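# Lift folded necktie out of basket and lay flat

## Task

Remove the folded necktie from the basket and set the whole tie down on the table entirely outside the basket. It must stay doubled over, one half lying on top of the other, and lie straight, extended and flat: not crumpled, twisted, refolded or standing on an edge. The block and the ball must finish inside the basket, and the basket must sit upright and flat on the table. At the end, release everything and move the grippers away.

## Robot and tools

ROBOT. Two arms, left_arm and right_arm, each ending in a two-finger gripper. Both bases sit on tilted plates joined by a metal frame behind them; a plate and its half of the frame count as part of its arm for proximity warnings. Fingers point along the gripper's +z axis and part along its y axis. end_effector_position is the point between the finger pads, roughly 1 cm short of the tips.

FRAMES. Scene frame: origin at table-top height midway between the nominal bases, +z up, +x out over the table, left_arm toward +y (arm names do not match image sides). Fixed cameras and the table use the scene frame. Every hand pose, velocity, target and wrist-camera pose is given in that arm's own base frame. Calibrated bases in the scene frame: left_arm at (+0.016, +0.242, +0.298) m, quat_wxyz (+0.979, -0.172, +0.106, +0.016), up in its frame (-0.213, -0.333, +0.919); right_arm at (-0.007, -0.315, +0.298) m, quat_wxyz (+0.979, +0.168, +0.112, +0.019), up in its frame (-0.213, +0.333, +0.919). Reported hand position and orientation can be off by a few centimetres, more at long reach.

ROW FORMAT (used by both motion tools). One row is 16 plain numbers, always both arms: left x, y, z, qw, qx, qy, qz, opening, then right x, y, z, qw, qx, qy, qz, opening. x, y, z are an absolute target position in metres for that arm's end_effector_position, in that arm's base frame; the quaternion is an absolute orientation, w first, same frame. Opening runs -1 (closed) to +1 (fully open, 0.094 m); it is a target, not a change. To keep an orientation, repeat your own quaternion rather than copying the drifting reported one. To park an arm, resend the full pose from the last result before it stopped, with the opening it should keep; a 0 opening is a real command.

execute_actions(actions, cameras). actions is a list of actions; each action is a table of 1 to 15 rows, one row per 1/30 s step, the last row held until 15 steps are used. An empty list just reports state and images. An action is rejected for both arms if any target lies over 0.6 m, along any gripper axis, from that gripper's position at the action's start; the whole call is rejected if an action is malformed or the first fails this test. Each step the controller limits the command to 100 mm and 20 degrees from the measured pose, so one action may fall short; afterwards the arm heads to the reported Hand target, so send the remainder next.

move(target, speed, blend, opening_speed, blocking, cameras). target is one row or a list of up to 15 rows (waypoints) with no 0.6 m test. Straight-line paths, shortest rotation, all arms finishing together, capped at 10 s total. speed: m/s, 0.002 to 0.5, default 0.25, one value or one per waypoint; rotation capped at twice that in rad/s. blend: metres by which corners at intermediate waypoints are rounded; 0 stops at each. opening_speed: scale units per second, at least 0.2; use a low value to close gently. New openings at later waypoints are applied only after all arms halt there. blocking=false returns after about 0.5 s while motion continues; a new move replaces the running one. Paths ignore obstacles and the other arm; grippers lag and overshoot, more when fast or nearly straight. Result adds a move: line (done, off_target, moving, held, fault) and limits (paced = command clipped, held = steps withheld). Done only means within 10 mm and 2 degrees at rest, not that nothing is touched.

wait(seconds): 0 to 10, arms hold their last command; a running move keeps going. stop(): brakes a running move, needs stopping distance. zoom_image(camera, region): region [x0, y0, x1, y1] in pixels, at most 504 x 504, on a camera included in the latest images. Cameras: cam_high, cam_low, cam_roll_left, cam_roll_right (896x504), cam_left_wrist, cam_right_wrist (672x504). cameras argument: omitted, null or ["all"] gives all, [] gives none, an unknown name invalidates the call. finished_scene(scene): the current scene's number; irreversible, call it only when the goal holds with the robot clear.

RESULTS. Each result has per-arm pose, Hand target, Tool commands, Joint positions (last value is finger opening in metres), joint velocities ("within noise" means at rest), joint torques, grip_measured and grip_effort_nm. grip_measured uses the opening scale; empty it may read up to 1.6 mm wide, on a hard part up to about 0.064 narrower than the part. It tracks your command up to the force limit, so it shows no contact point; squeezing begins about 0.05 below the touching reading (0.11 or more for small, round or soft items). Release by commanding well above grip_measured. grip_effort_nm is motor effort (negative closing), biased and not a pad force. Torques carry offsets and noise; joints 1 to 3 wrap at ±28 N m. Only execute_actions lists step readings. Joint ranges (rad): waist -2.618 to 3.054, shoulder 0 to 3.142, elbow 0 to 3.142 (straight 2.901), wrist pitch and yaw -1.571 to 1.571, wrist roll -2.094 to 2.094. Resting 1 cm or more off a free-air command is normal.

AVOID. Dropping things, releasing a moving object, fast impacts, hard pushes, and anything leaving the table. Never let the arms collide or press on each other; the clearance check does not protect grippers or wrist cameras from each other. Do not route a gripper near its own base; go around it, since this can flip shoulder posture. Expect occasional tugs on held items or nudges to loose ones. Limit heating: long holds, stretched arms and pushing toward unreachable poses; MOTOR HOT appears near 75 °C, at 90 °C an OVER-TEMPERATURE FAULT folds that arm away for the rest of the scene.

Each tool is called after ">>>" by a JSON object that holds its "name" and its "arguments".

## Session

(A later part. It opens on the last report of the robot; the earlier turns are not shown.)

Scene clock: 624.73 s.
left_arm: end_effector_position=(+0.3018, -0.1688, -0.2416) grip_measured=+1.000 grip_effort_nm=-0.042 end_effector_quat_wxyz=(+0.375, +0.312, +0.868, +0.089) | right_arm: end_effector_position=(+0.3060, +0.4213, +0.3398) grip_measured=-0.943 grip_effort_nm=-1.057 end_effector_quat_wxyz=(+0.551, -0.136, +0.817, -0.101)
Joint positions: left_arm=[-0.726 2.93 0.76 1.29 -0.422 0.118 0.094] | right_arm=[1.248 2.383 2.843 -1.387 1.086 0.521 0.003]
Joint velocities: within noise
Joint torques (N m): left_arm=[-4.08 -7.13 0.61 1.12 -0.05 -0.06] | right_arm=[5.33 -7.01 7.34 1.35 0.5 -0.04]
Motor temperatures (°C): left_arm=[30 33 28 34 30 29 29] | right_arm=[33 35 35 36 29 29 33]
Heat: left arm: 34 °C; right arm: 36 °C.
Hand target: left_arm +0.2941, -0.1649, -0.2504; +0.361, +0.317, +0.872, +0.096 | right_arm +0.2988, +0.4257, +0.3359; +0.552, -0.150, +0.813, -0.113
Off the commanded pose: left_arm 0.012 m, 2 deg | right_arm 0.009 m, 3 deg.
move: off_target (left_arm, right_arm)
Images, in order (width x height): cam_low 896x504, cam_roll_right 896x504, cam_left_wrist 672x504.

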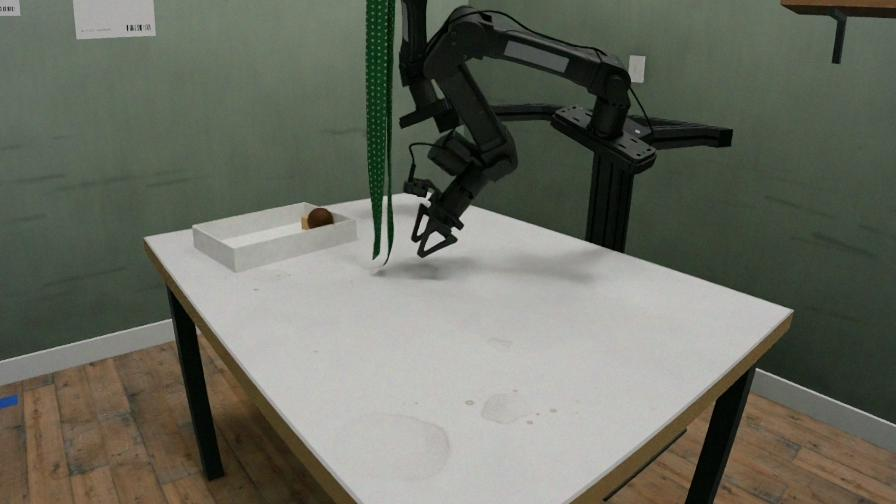

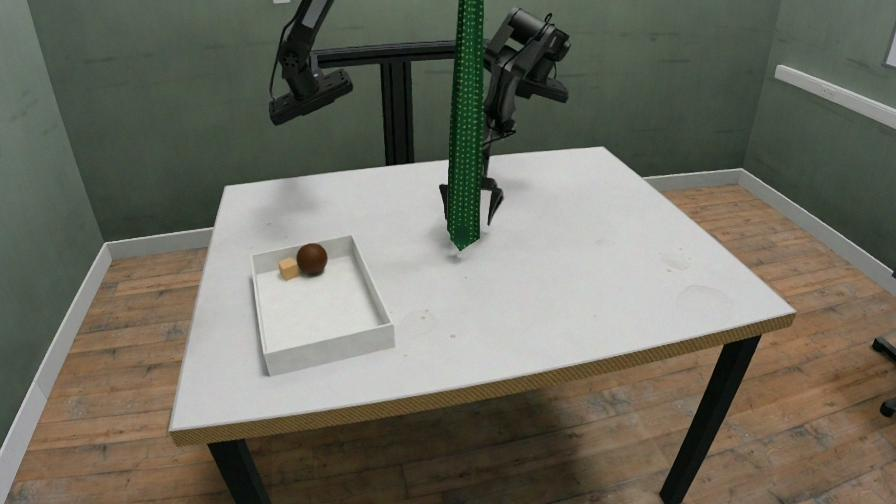

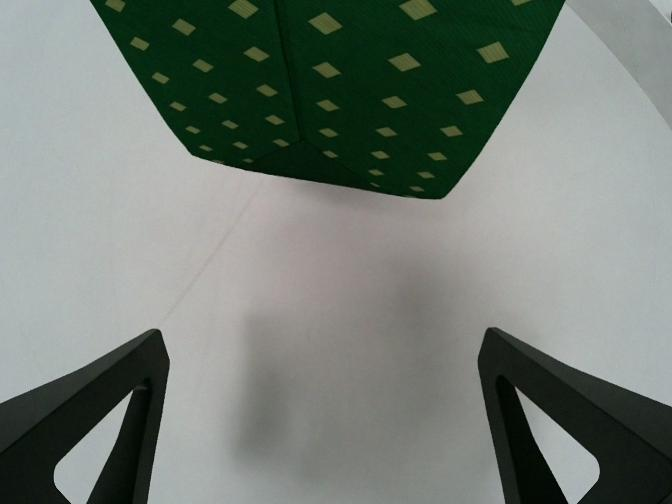

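>>> {"name": "move", "arguments": {"target": [[0.3619, -0.205, -0.2551, 0.361, 0.317, 0.871, 0.0955, 1, 0.2987, 0.426, 0.336, 0.537, -0.141, 0.822, -0.126, -1]], "speed": 0.12, "cameras": ["cam_left_wrist", "cam_roll_right", "cam_low", "cam_roll_left"]}}

Scene clock: 638.47 s.
left_arm: end_effector_position=(+0.3565, -0.2011, -0.2601) grip_measured=+1.000 grip_effort_nm=-0.032 end_effector_quat_wxyz=(+0.361, +0.315, +0.872, +0.099) | right_arm: end_effector_position=(+0.3059, +0.4212, +0.3398) grip_measured=-0.943 grip_effort_nm=-1.062 end_effector_quat_wxyz=(+0.551, -0.137, +0.817, -0.101)
Joint positions: left_arm=[-0.69 2.927 1.038 0.986 -0.41 0.147 0.094] | right_arm=[1.248 2.383 2.843 -1.388 1.086 0.521 0.003]
Joint velocities: within noise
Joint torques (N m): left_arm=[-3.36 -12.08 1.96 1.11 0.13 0.09] | right_arm=[5.33 -6.98 7.36 1.36 0.5 -0.04]
Motor temperatures (°C): left_arm=[30 34 28 34 30 29 29] | right_arm=[33 35 35 36 29 29 33]
Heat: left arm: 34 °C; right arm: 36 °C.
Hand target: left_arm +0.3620, -0.2050, -0.2550; +0.362, +0.317, +0.871, +0.096 | right_arm +0.2987, +0.4256, +0.3359; +0.552, -0.150, +0.813, -0.113
Off the commanded pose: left_arm 0.008 m, 0 deg | right_arm 0.009 m, 3 deg.
move: off_target (right_arm)
Images, in order (width x height): cam_low 896x504, cam_roll_left 896x504, cam_roll_right 896x504, cam_left_wrist 672x504.

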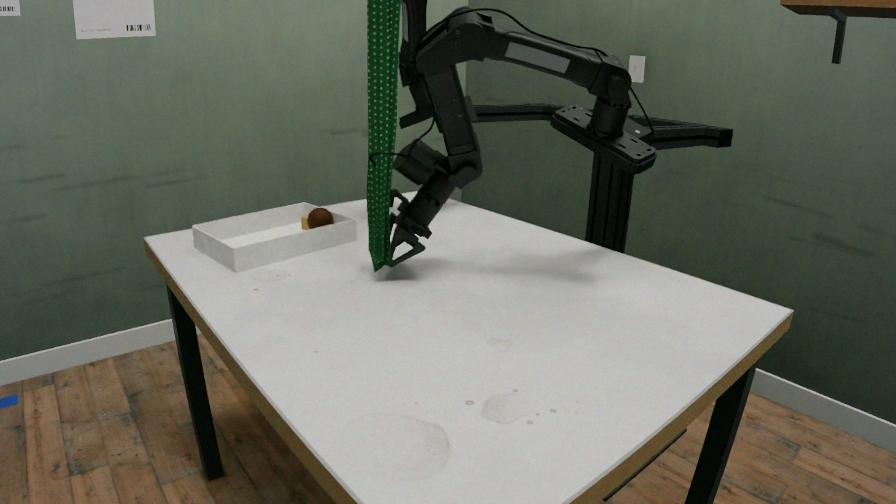

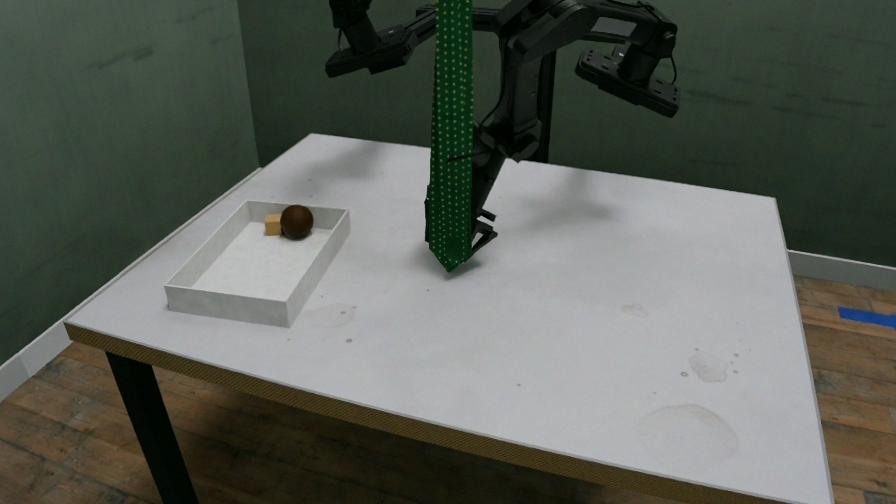

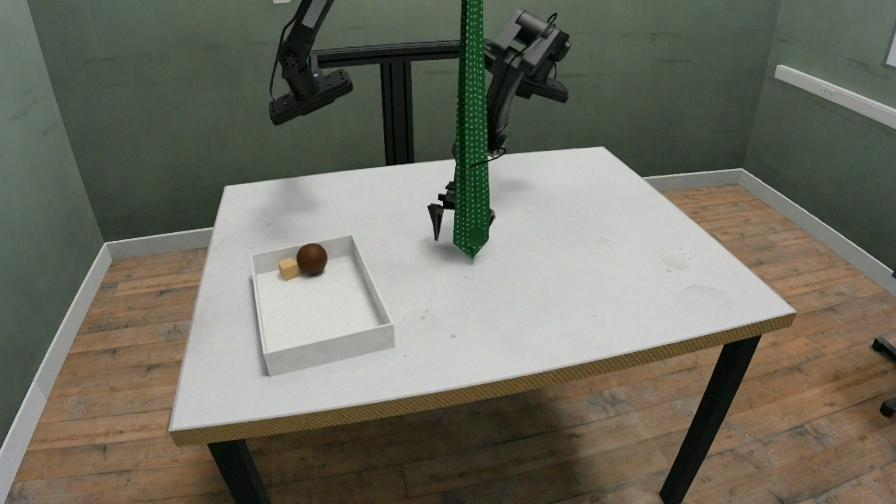

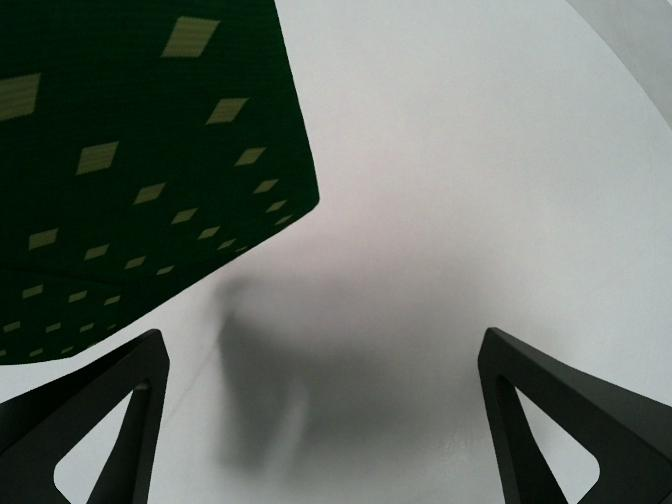

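>>> {"name": "move", "arguments": {"target": [[0.2942, -0.1551, -0.2408, 0.361, 0.317, 0.871, 0.0955, 1, 0.2987, 0.421, 0.330, 0.537, -0.141, 0.822, -0.126, -1],[0.2273, 0.1508, 0.1097, 0.023, 0.428, 0.8805, 0.201, 1, 0.2987, 0.421, 0.330, 0.537, -0.141, 0.822, -0.126, -1],[0.2273, 0.1508, 0.1097, 0.023, 0.428, 0.8805, 0.201, 1, 0.2304, 0.5336, 0.2321, 0.456, -0.408, 0.791, -0.011, -1]], "speed": 0.2, "blend": [0.03, 0, 0]}}

Scene clock: 666.07 s.
left_arm: end_effector_position=(+0.2279, +0.1492, +0.1077) grip_measured=+1.000 grip_effort_nm=-0.032 end_effector_quat_wxyz=(+0.030, +0.426, +0.881, +0.205) | right_arm: end_effector_position=(+0.2421, +0.5307, +0.2217) grip_measured=-0.942 grip_effort_nm=-1.057 end_effector_quat_wxyz=(+0.451, -0.401, +0.797, -0.025)
Joint positions: left_arm=[0.441 1.233 0.868 -0.842 -0.208 1.379 0.094] | right_arm=[1.34 2.318 2.356 -0.926 0.703 0.148 0.003]
Joint velocities: within noise
Joint torques (N m): left_arm=[-0.42 -4.98 7.39 0.24 -0.04 0.1] | right_arm=[5.15 -12.04 6.13 1.9 0.01 -0.05]
Motor temperatures (°C): left_arm=[30 34 28 33 30 29 29] | right_arm=[33 35 35 36 29 29 33]
Heat: left arm: 34 °C; right arm: 36 °C.
Hand target: left_arm +0.2273, +0.1508, +0.1096; +0.023, +0.428, +0.881, +0.201 | right_arm +0.2305, +0.5335, +0.2322; +0.456, -0.408, +0.791, -0.011
Off the commanded pose: left_arm 0.003 m, 1 deg | right_arm 0.016 m, 2 deg.
move: off_target (right_arm)

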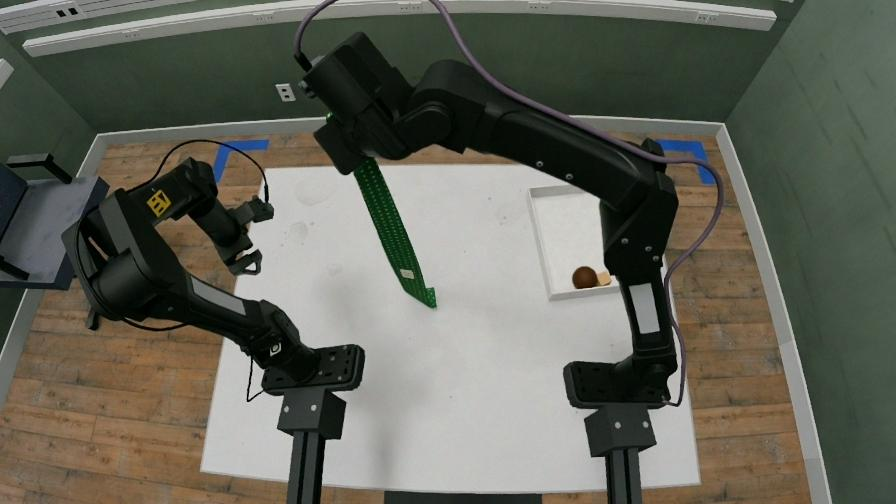

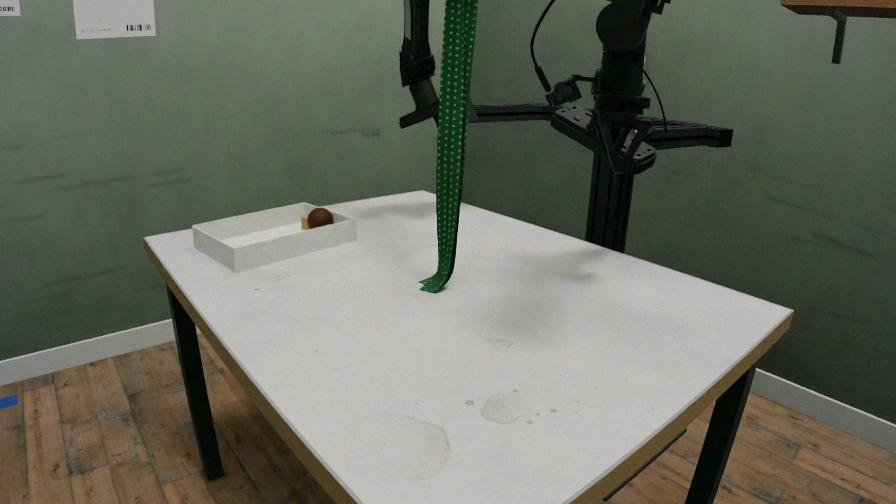

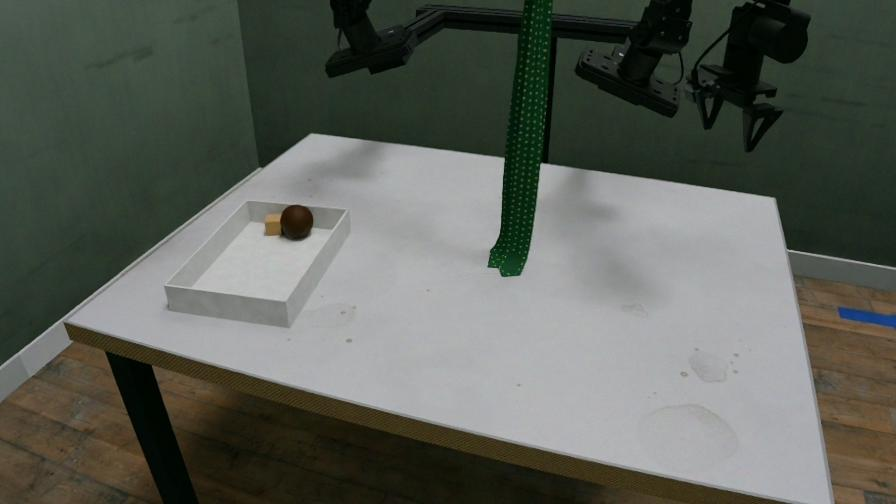

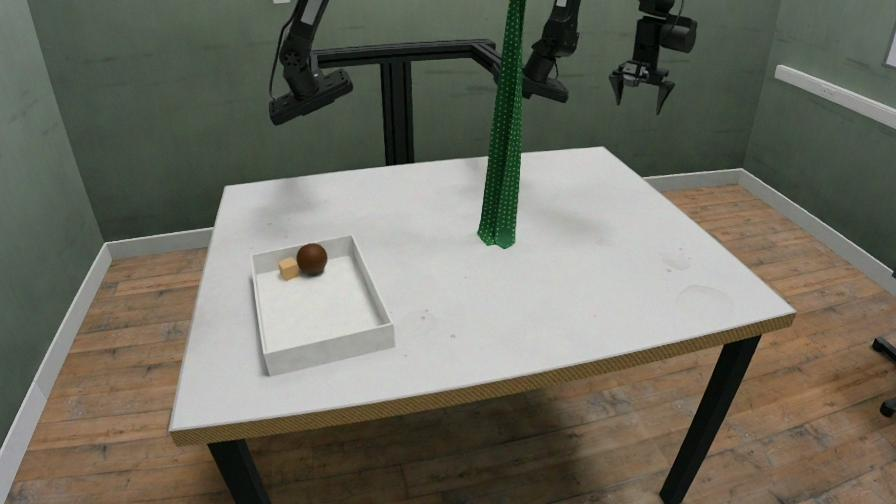

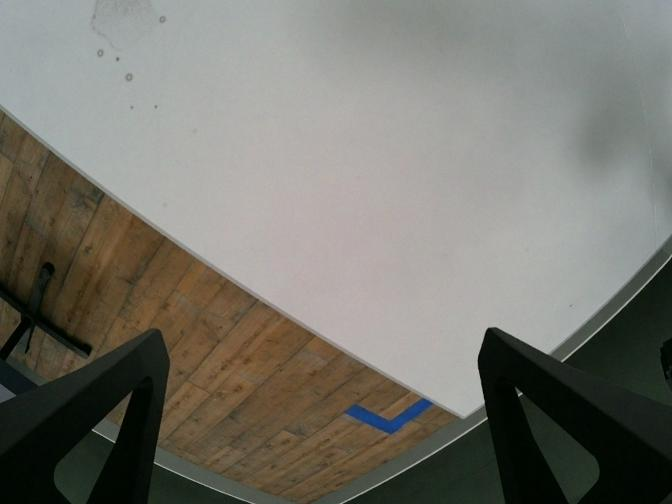

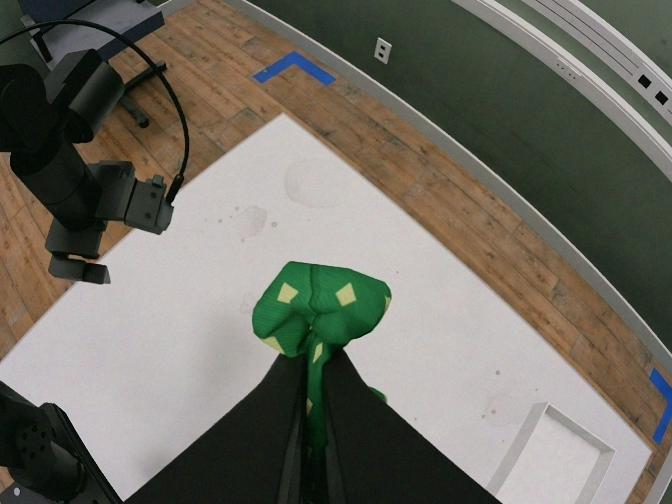

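>>> {"name": "move", "arguments": {"target": [[0.2273, 0.1508, 0.1097, 0.023, 0.428, 0.8805, 0.201, 1, 0.2296, 0.476, 0.2801, 0.528, -0.180, 0.822, -0.110, -1]], "speed": 0.15, "cameras": ["cam_high", "cam_roll_left", "cam_low"]}}

Scene clock: 689.40 s.
left_arm: end_effector_position=(+0.2279, +0.1493, +0.1077) grip_measured=+1.000 grip_effort_nm=-0.037 end_effector_quat_wxyz=(+0.030, +0.426, +0.881, +0.205) | right_arm: end_effector_position=(+0.2379, +0.4728, +0.2833) grip_measured=-0.943 grip_effort_nm=-1.057 end_effector_quat_wxyz=(+0.535, -0.181, +0.820, -0.086)
Joint positions: left_arm=[0.441 1.233 0.868 -0.842 -0.208 1.38 0.094] | right_arm=[1.407 2.476 2.815 -1.455 1.094 0.692 0.003]
Joint velocities: within noise
Joint torques (N m): left_arm=[-0.51 -4.96 7.38 0.24 -0.06 0.09] | right_arm=[5.08 -7.58 7.77 1.29 0.61 0.09]
Motor temperatures (°C): left_arm=[29 33 29 32 30 29 29] | right_arm=[33 38 35 36 29 29 33]
Heat: left arm: 33 °C; right arm: 38 °C.
Hand target: left_arm +0.2273, +0.1509, +0.1097; +0.023, +0.428, +0.881, +0.201 | right_arm +0.2298, +0.4758, +0.2800; +0.540, -0.190, +0.814, -0.095
Off the commanded pose: left_arm 0.003 m, 1 deg | right_arm 0.009 m, 3 deg.
move: off_target (right_arm)
Images, in order (width x height): cam_high 896x504, cam_low 896x504, cam_roll_left 896x504.

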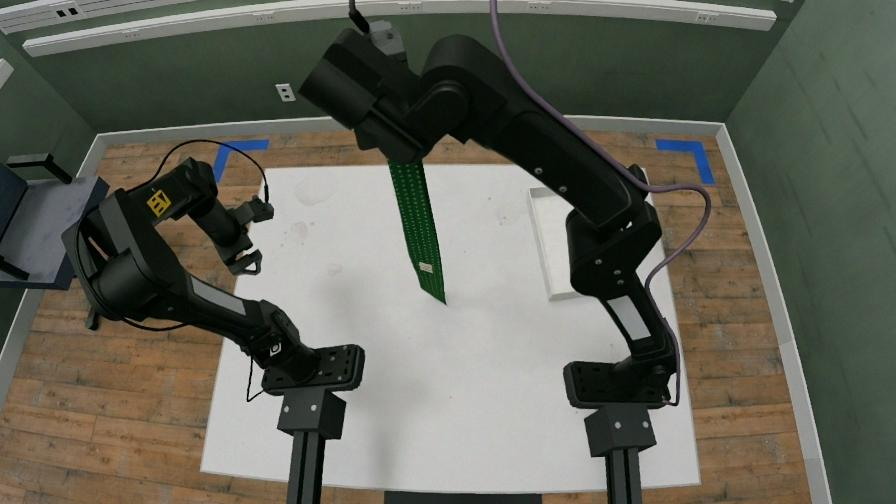

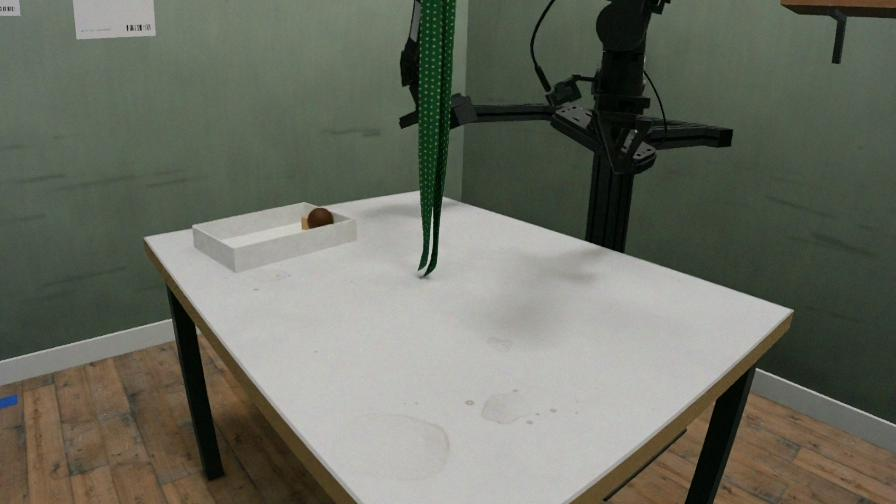

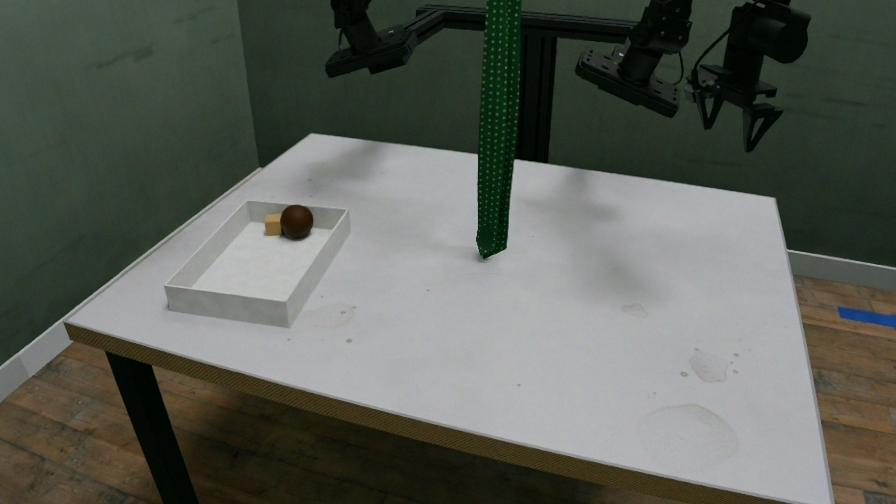

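>>> {"name": "move", "arguments": {"target": [[0.2273,0.1508,0.1097,0.023,0.428,0.8805,0.201,1,0.2886,0.3550,0.1580,0.456,0.086,0.864,-0.193,-1],[0.2273,0.1508,0.1097,0.023,0.428,0.8805,0.201,1,0.3571,0.2135,0.0402,0.358,0.359,0.840,-0.195,-1]], "speed": 0.15, "blend": 0.03}}

Scene clock: 717.57 s.
left_arm: end_effector_position=(+0.2279, +0.1493, +0.1077) grip_measured=+1.000 grip_effort_nm=-0.032 end_effector_quat_wxyz=(+0.030, +0.426, +0.881, +0.205) | right_arm: end_effector_position=(+0.3571, +0.2136, +0.0323) grip_measured=-0.943 grip_effort_nm=-1.053 end_effector_quat_wxyz=(+0.355, +0.350, +0.842, -0.208)
Joint positions: left_arm=[0.441 1.233 0.868 -0.842 -0.208 1.38 0.094] | right_arm=[0.856 2.341 1.738 -1.199 0.823 1.746 0.003]
Joint velocities: within noise
Joint torques (N m): left_arm=[-0.49 -4.98 7.39 0.25 -0.04 0.09] | right_arm=[4.42 -12.83 5.15 0.45 0.24 0.08]
Motor temperatures (°C): left_arm=[29 33 29 31 29 29 29] | right_arm=[33 37 35 35 29 29 33]
Heat: left arm: 33 °C; right arm: 37 °C.
Hand target: left_arm +0.2273, +0.1508, +0.1097; +0.023, +0.428, +0.881, +0.201 | right_arm +0.3571, +0.2135, +0.0402; +0.358, +0.359, +0.840, -0.195
Off the commanded pose: left_arm 0.003 m, 1 deg | right_arm 0.008 m, 2 deg.
move: done

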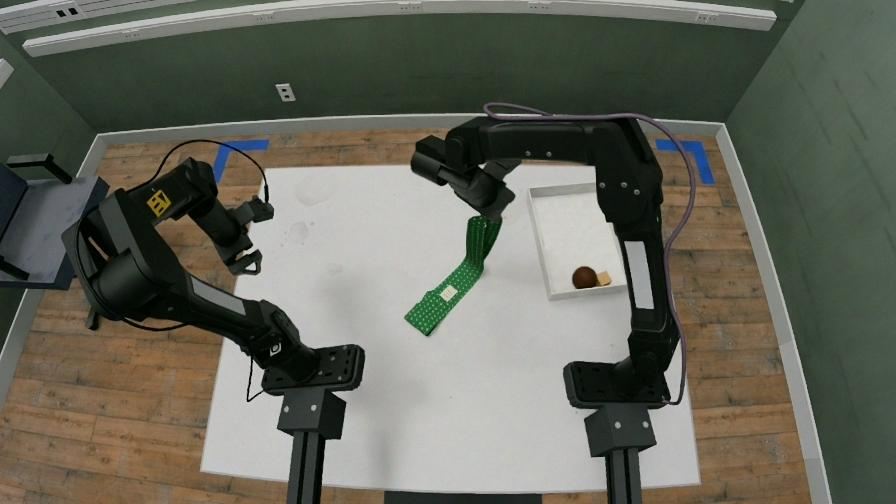

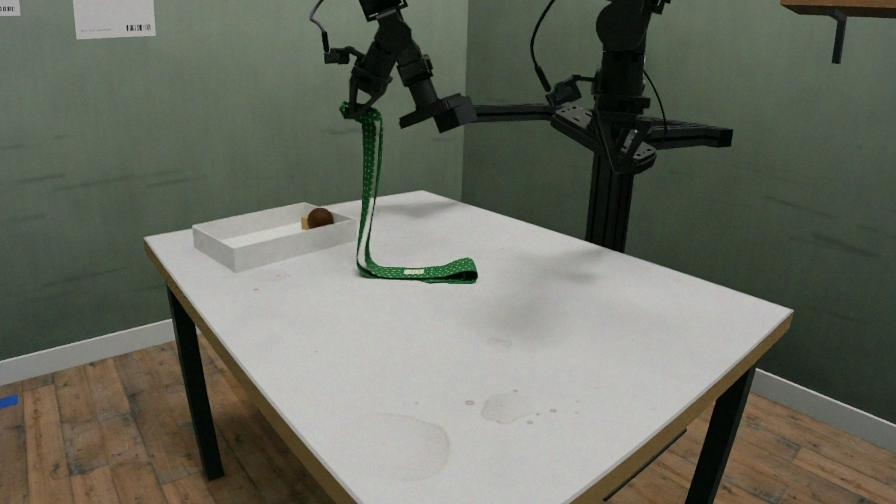

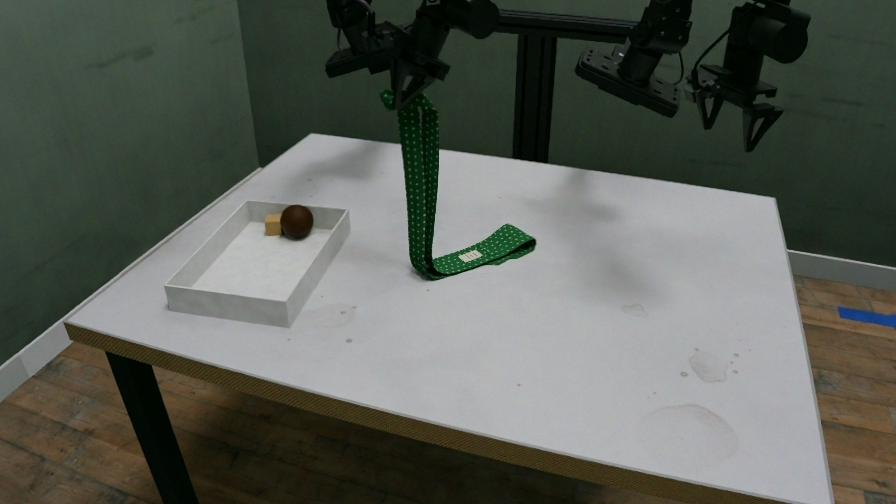

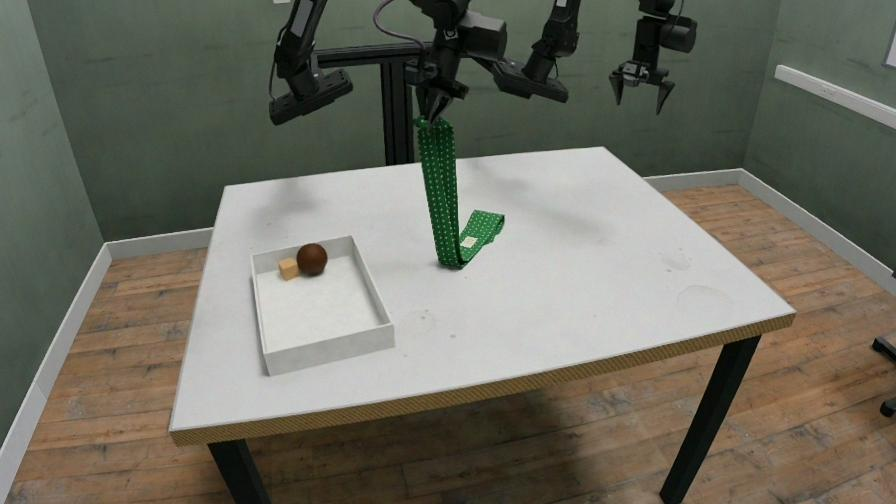

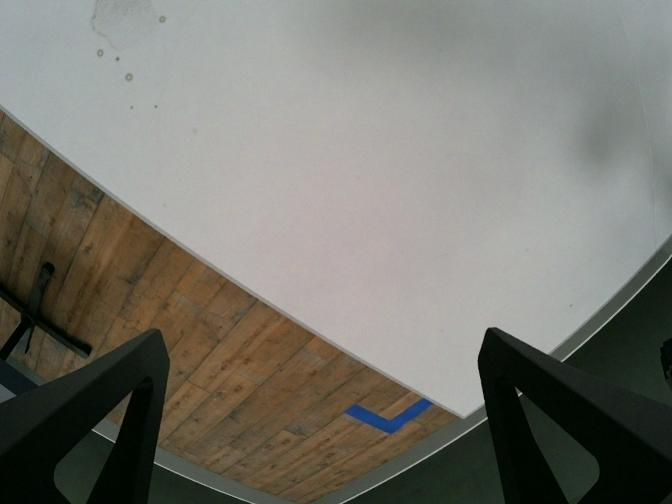

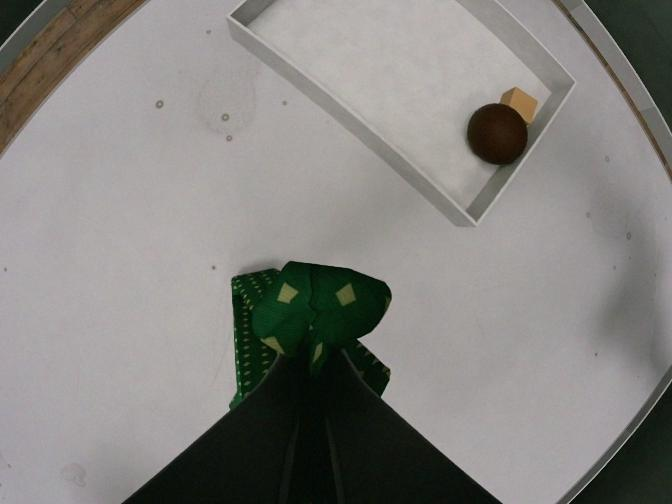

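>>> {"name": "zoom_image", "arguments": {"camera": "cam_high", "region": [380, 200, 520, 350]}}

>>> {"name": "zoom_image", "arguments": {"camera": "cam_roll_left", "region": [380, 200, 560, 300]}}

Scaled by 3.360.

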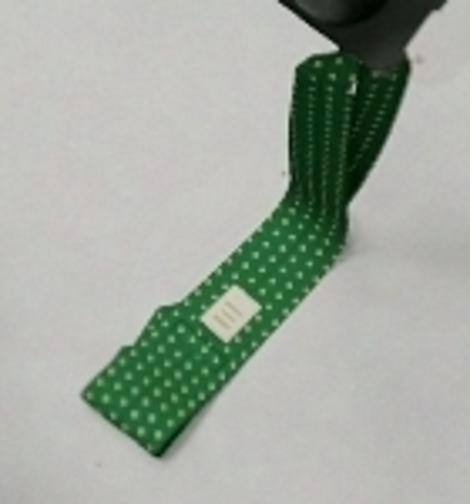

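Scaled by 2.800.

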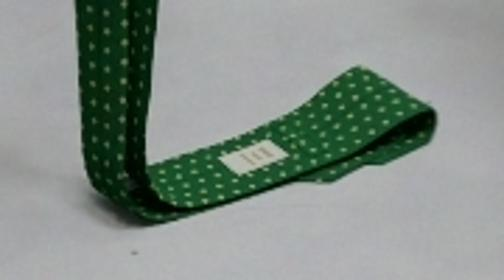

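>>> {"name": "move", "arguments": {"target": [[0.2273,0.1508,0.1097,0.023,0.428,0.8805,0.201,1,0.4588,0.1563,-0.1333,0.168,0.392,0.897,-0.112,-1],[0.2273,0.1508,0.1097,0.023,0.428,0.8805,0.201,1,0.492,0.1197,-0.232,0.168,0.392,0.897,-0.112,-1]], "speed": 0.15, "blend": 0.03}}

Scene clock: 740.03 s.
left_arm: end_effector_position=(+0.2279, +0.1493, +0.1077) grip_measured=+1.000 grip_effort_nm=-0.037 end_effector_quat_wxyz=(+0.030, +0.426, +0.881, +0.205) | right_arm: end_effector_position=(+0.4943, +0.1232, -0.2187) grip_measured=-0.943 grip_effort_nm=-1.062 end_effector_quat_wxyz=(+0.174, +0.393, +0.896, -0.110)
Joint positions: left_arm=[0.441 1.233 0.868 -0.842 -0.208 1.38 0.094] | right_arm=[0.38 2.968 2.092 -0.601 0.405 1.188 0.003]
Joint velocities: within noise
Joint torques (N m): left_arm=[-0.5 -5.03 7.43 0.24 -0.06 0.09] | right_arm=[4.89 -9.8 6.91 0.62 -0.07 -0.05]
Motor temperatures (°C): left_arm=[29 33 29 31 29 29 29] | right_arm=[33 39 35 34 29 29 33]
Heat: left arm: 33 °C; right arm: 39 °C.
Hand target: left_arm +0.2273, +0.1508, +0.1097; +0.023, +0.428, +0.881, +0.201 | right_arm +0.4917, +0.1196, -0.2315; +0.168, +0.392, +0.897, -0.112
Off the commanded pose: left_arm 0.003 m, 1 deg | right_arm 0.014 m, 1 deg.
move: off_target (right_arm)

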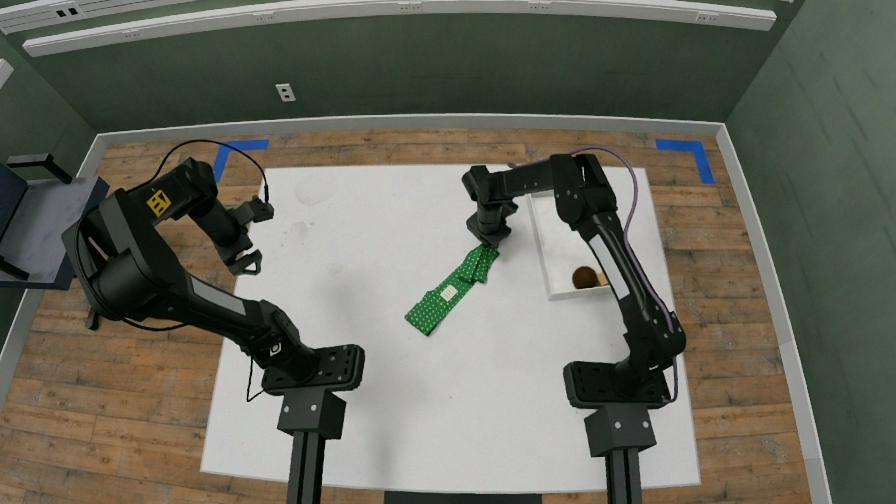

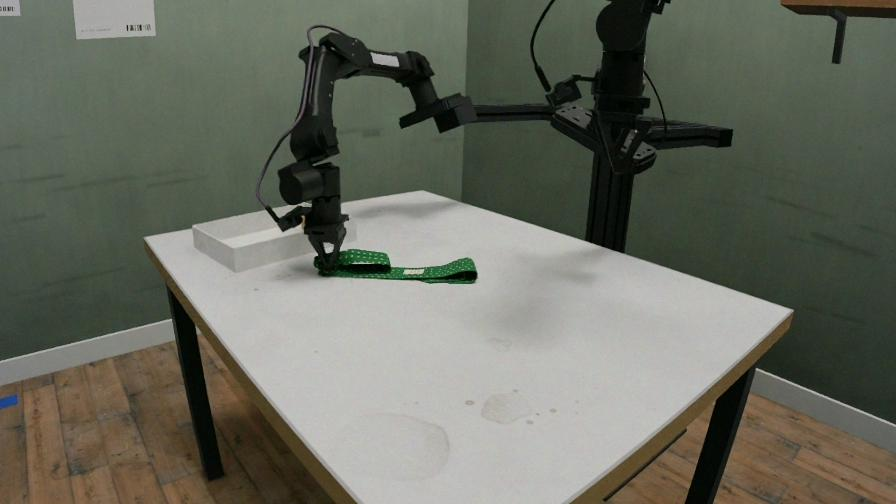

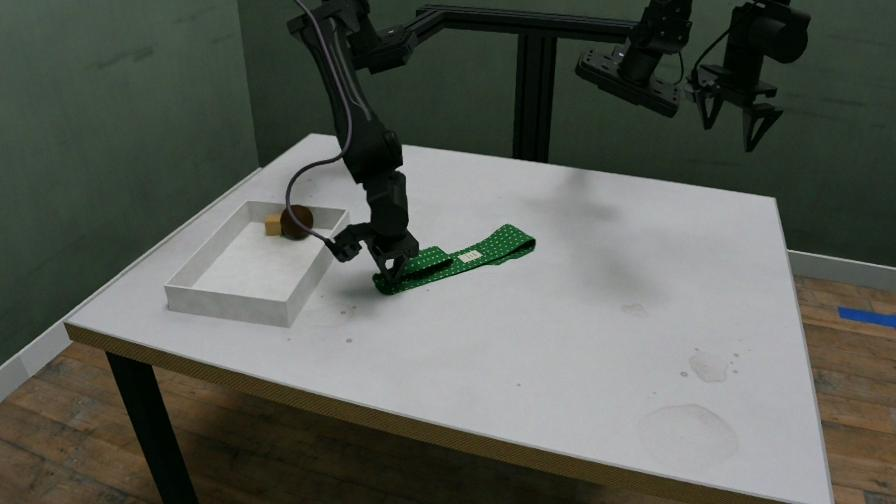

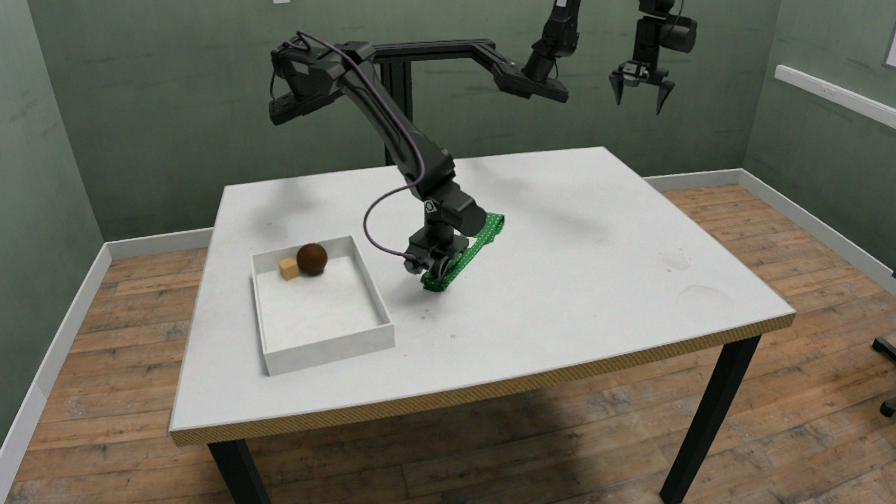

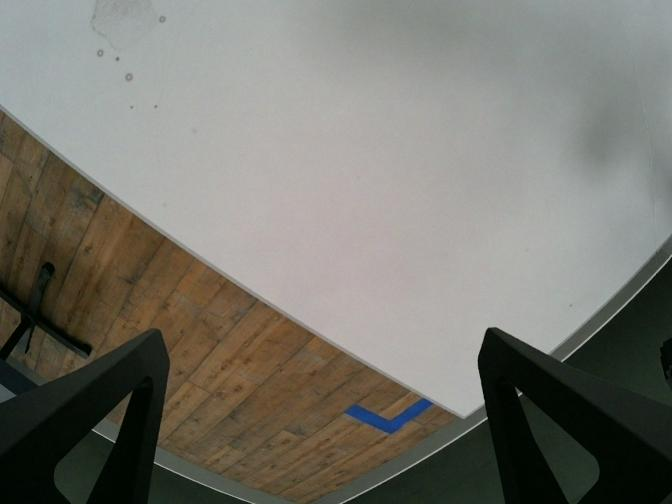

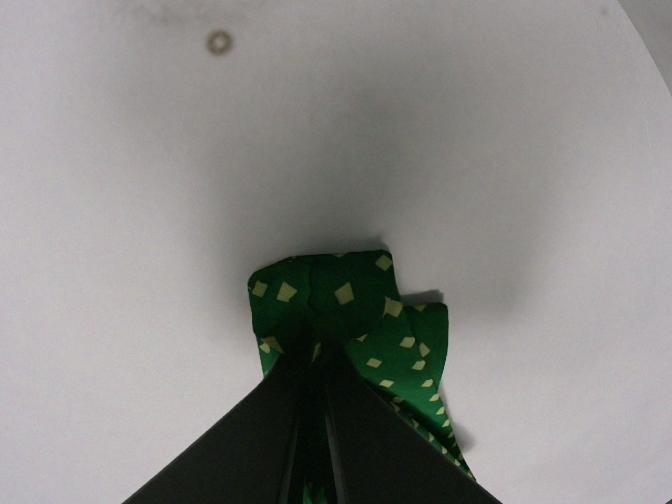

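>>> {"name": "move", "arguments": {"target": [[0.2273,0.1508,0.1097,0.023,0.428,0.8805,0.201,1,0.3692,0.2157,-0.0122,0.197,0.694,0.691,-0.043,-1],[0.2273,0.1508,0.1097,0.023,0.428,0.8805,0.201,1,0.3785,0.0964,-0.141,0.197,0.694,0.691,-0.043,-1],[0.2273,0.1508,0.1097,0.023,0.428,0.8805,0.201,1,0.4015,0.0604,-0.2402,0.197,0.694,0.691,-0.043,-1]], "speed": 0.15, "blend": 0.03}}

Scene clock: 783.07 s.
left_arm: end_effector_position=(+0.2279, +0.1493, +0.1077) grip_measured=+1.000 grip_effort_nm=-0.037 end_effector_quat_wxyz=(+0.030, +0.426, +0.881, +0.205) | right_arm: end_effector_position=(+0.3980, +0.0631, -0.2328) grip_measured=-0.943 grip_effort_nm=-1.057 end_effector_quat_wxyz=(+0.193, +0.694, +0.692, -0.046)
Joint positions: left_arm=[0.441 1.233 0.868 -0.842 -0.208 1.38 0.094] | right_arm=[0.323 2.722 1.382 -0.137 0.388 1.878 0.003]
Joint velocities: within noise
Joint torques (N m): left_arm=[-0.49 -4.98 7.41 0.24 -0.05 0.11] | right_arm=[3.89 -8.08 4.12 0.74 0.04 -0.08]
Motor temperatures (°C): left_arm=[29 32 29 30 29 29 29] | right_arm=[33 39 35 33 29 29 33]
Heat: left arm: 32 °C; right arm: 39 °C.
Hand target: left_arm +0.2273, +0.1508, +0.1097; +0.023, +0.428, +0.881, +0.201 | right_arm +0.4013, +0.0604, -0.2399; +0.197, +0.694, +0.691, -0.043
Off the commanded pose: left_arm 0.003 m, 1 deg | right_arm 0.009 m, 1 deg.
move: done

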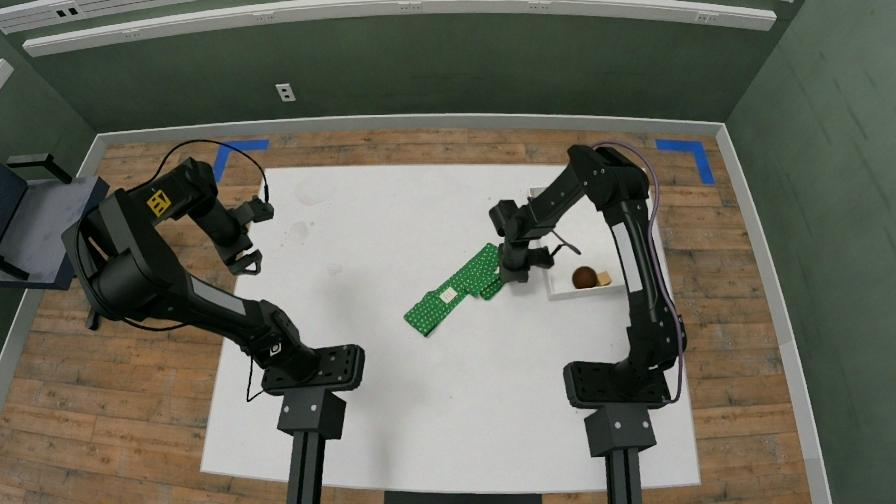

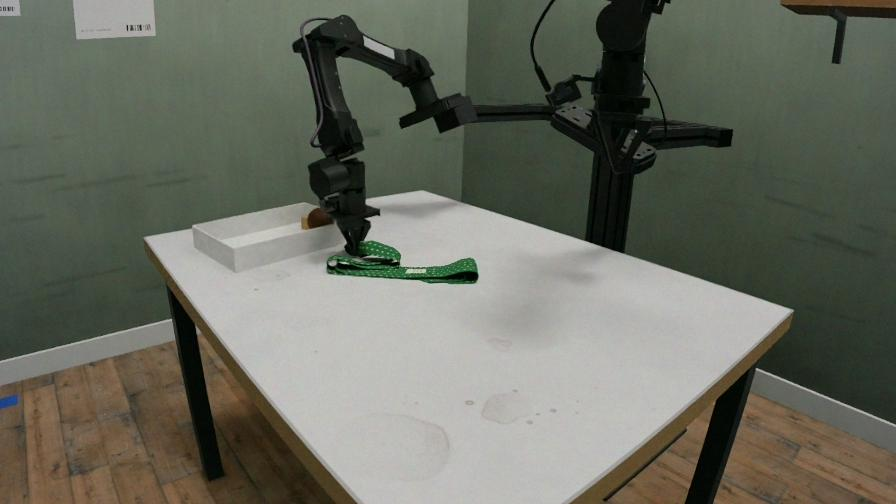

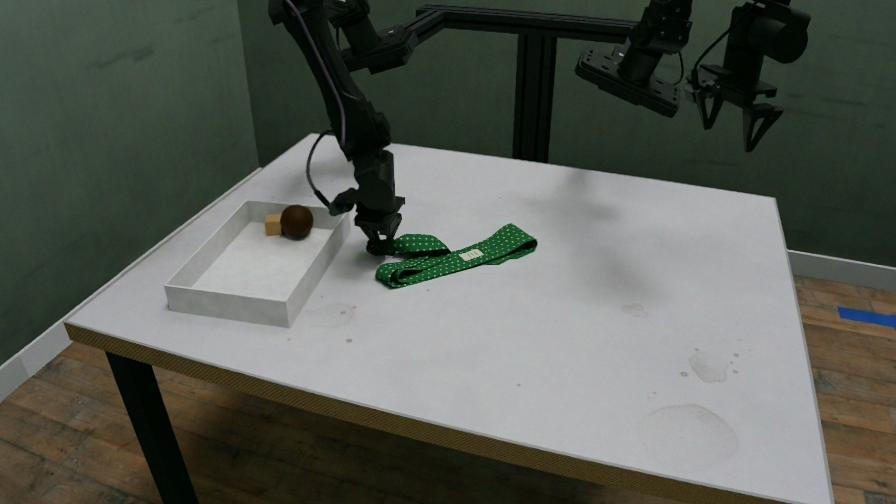

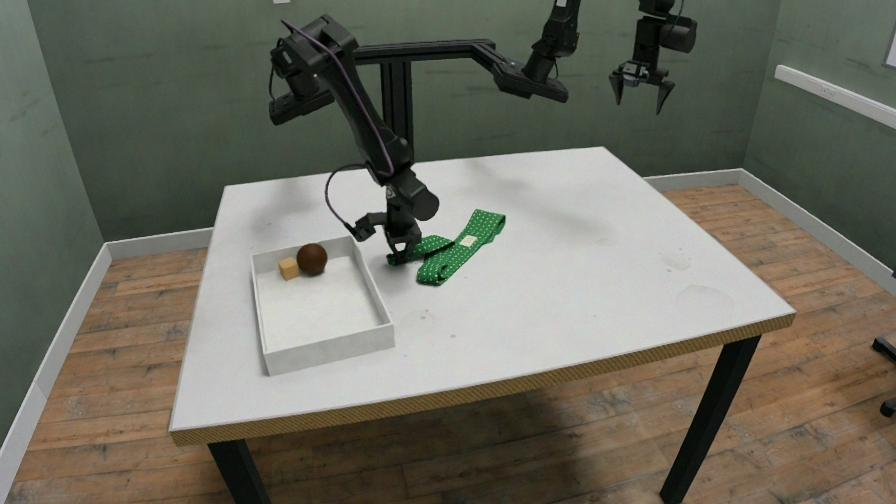

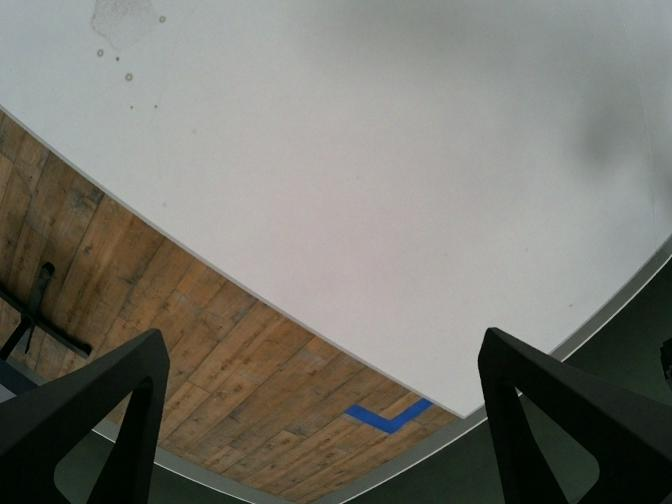

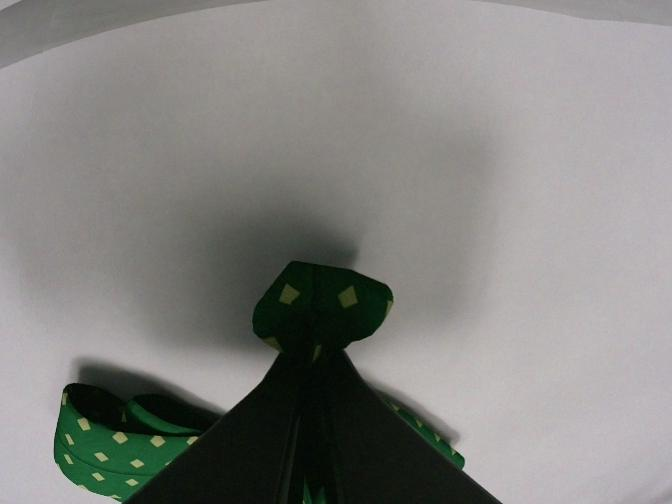

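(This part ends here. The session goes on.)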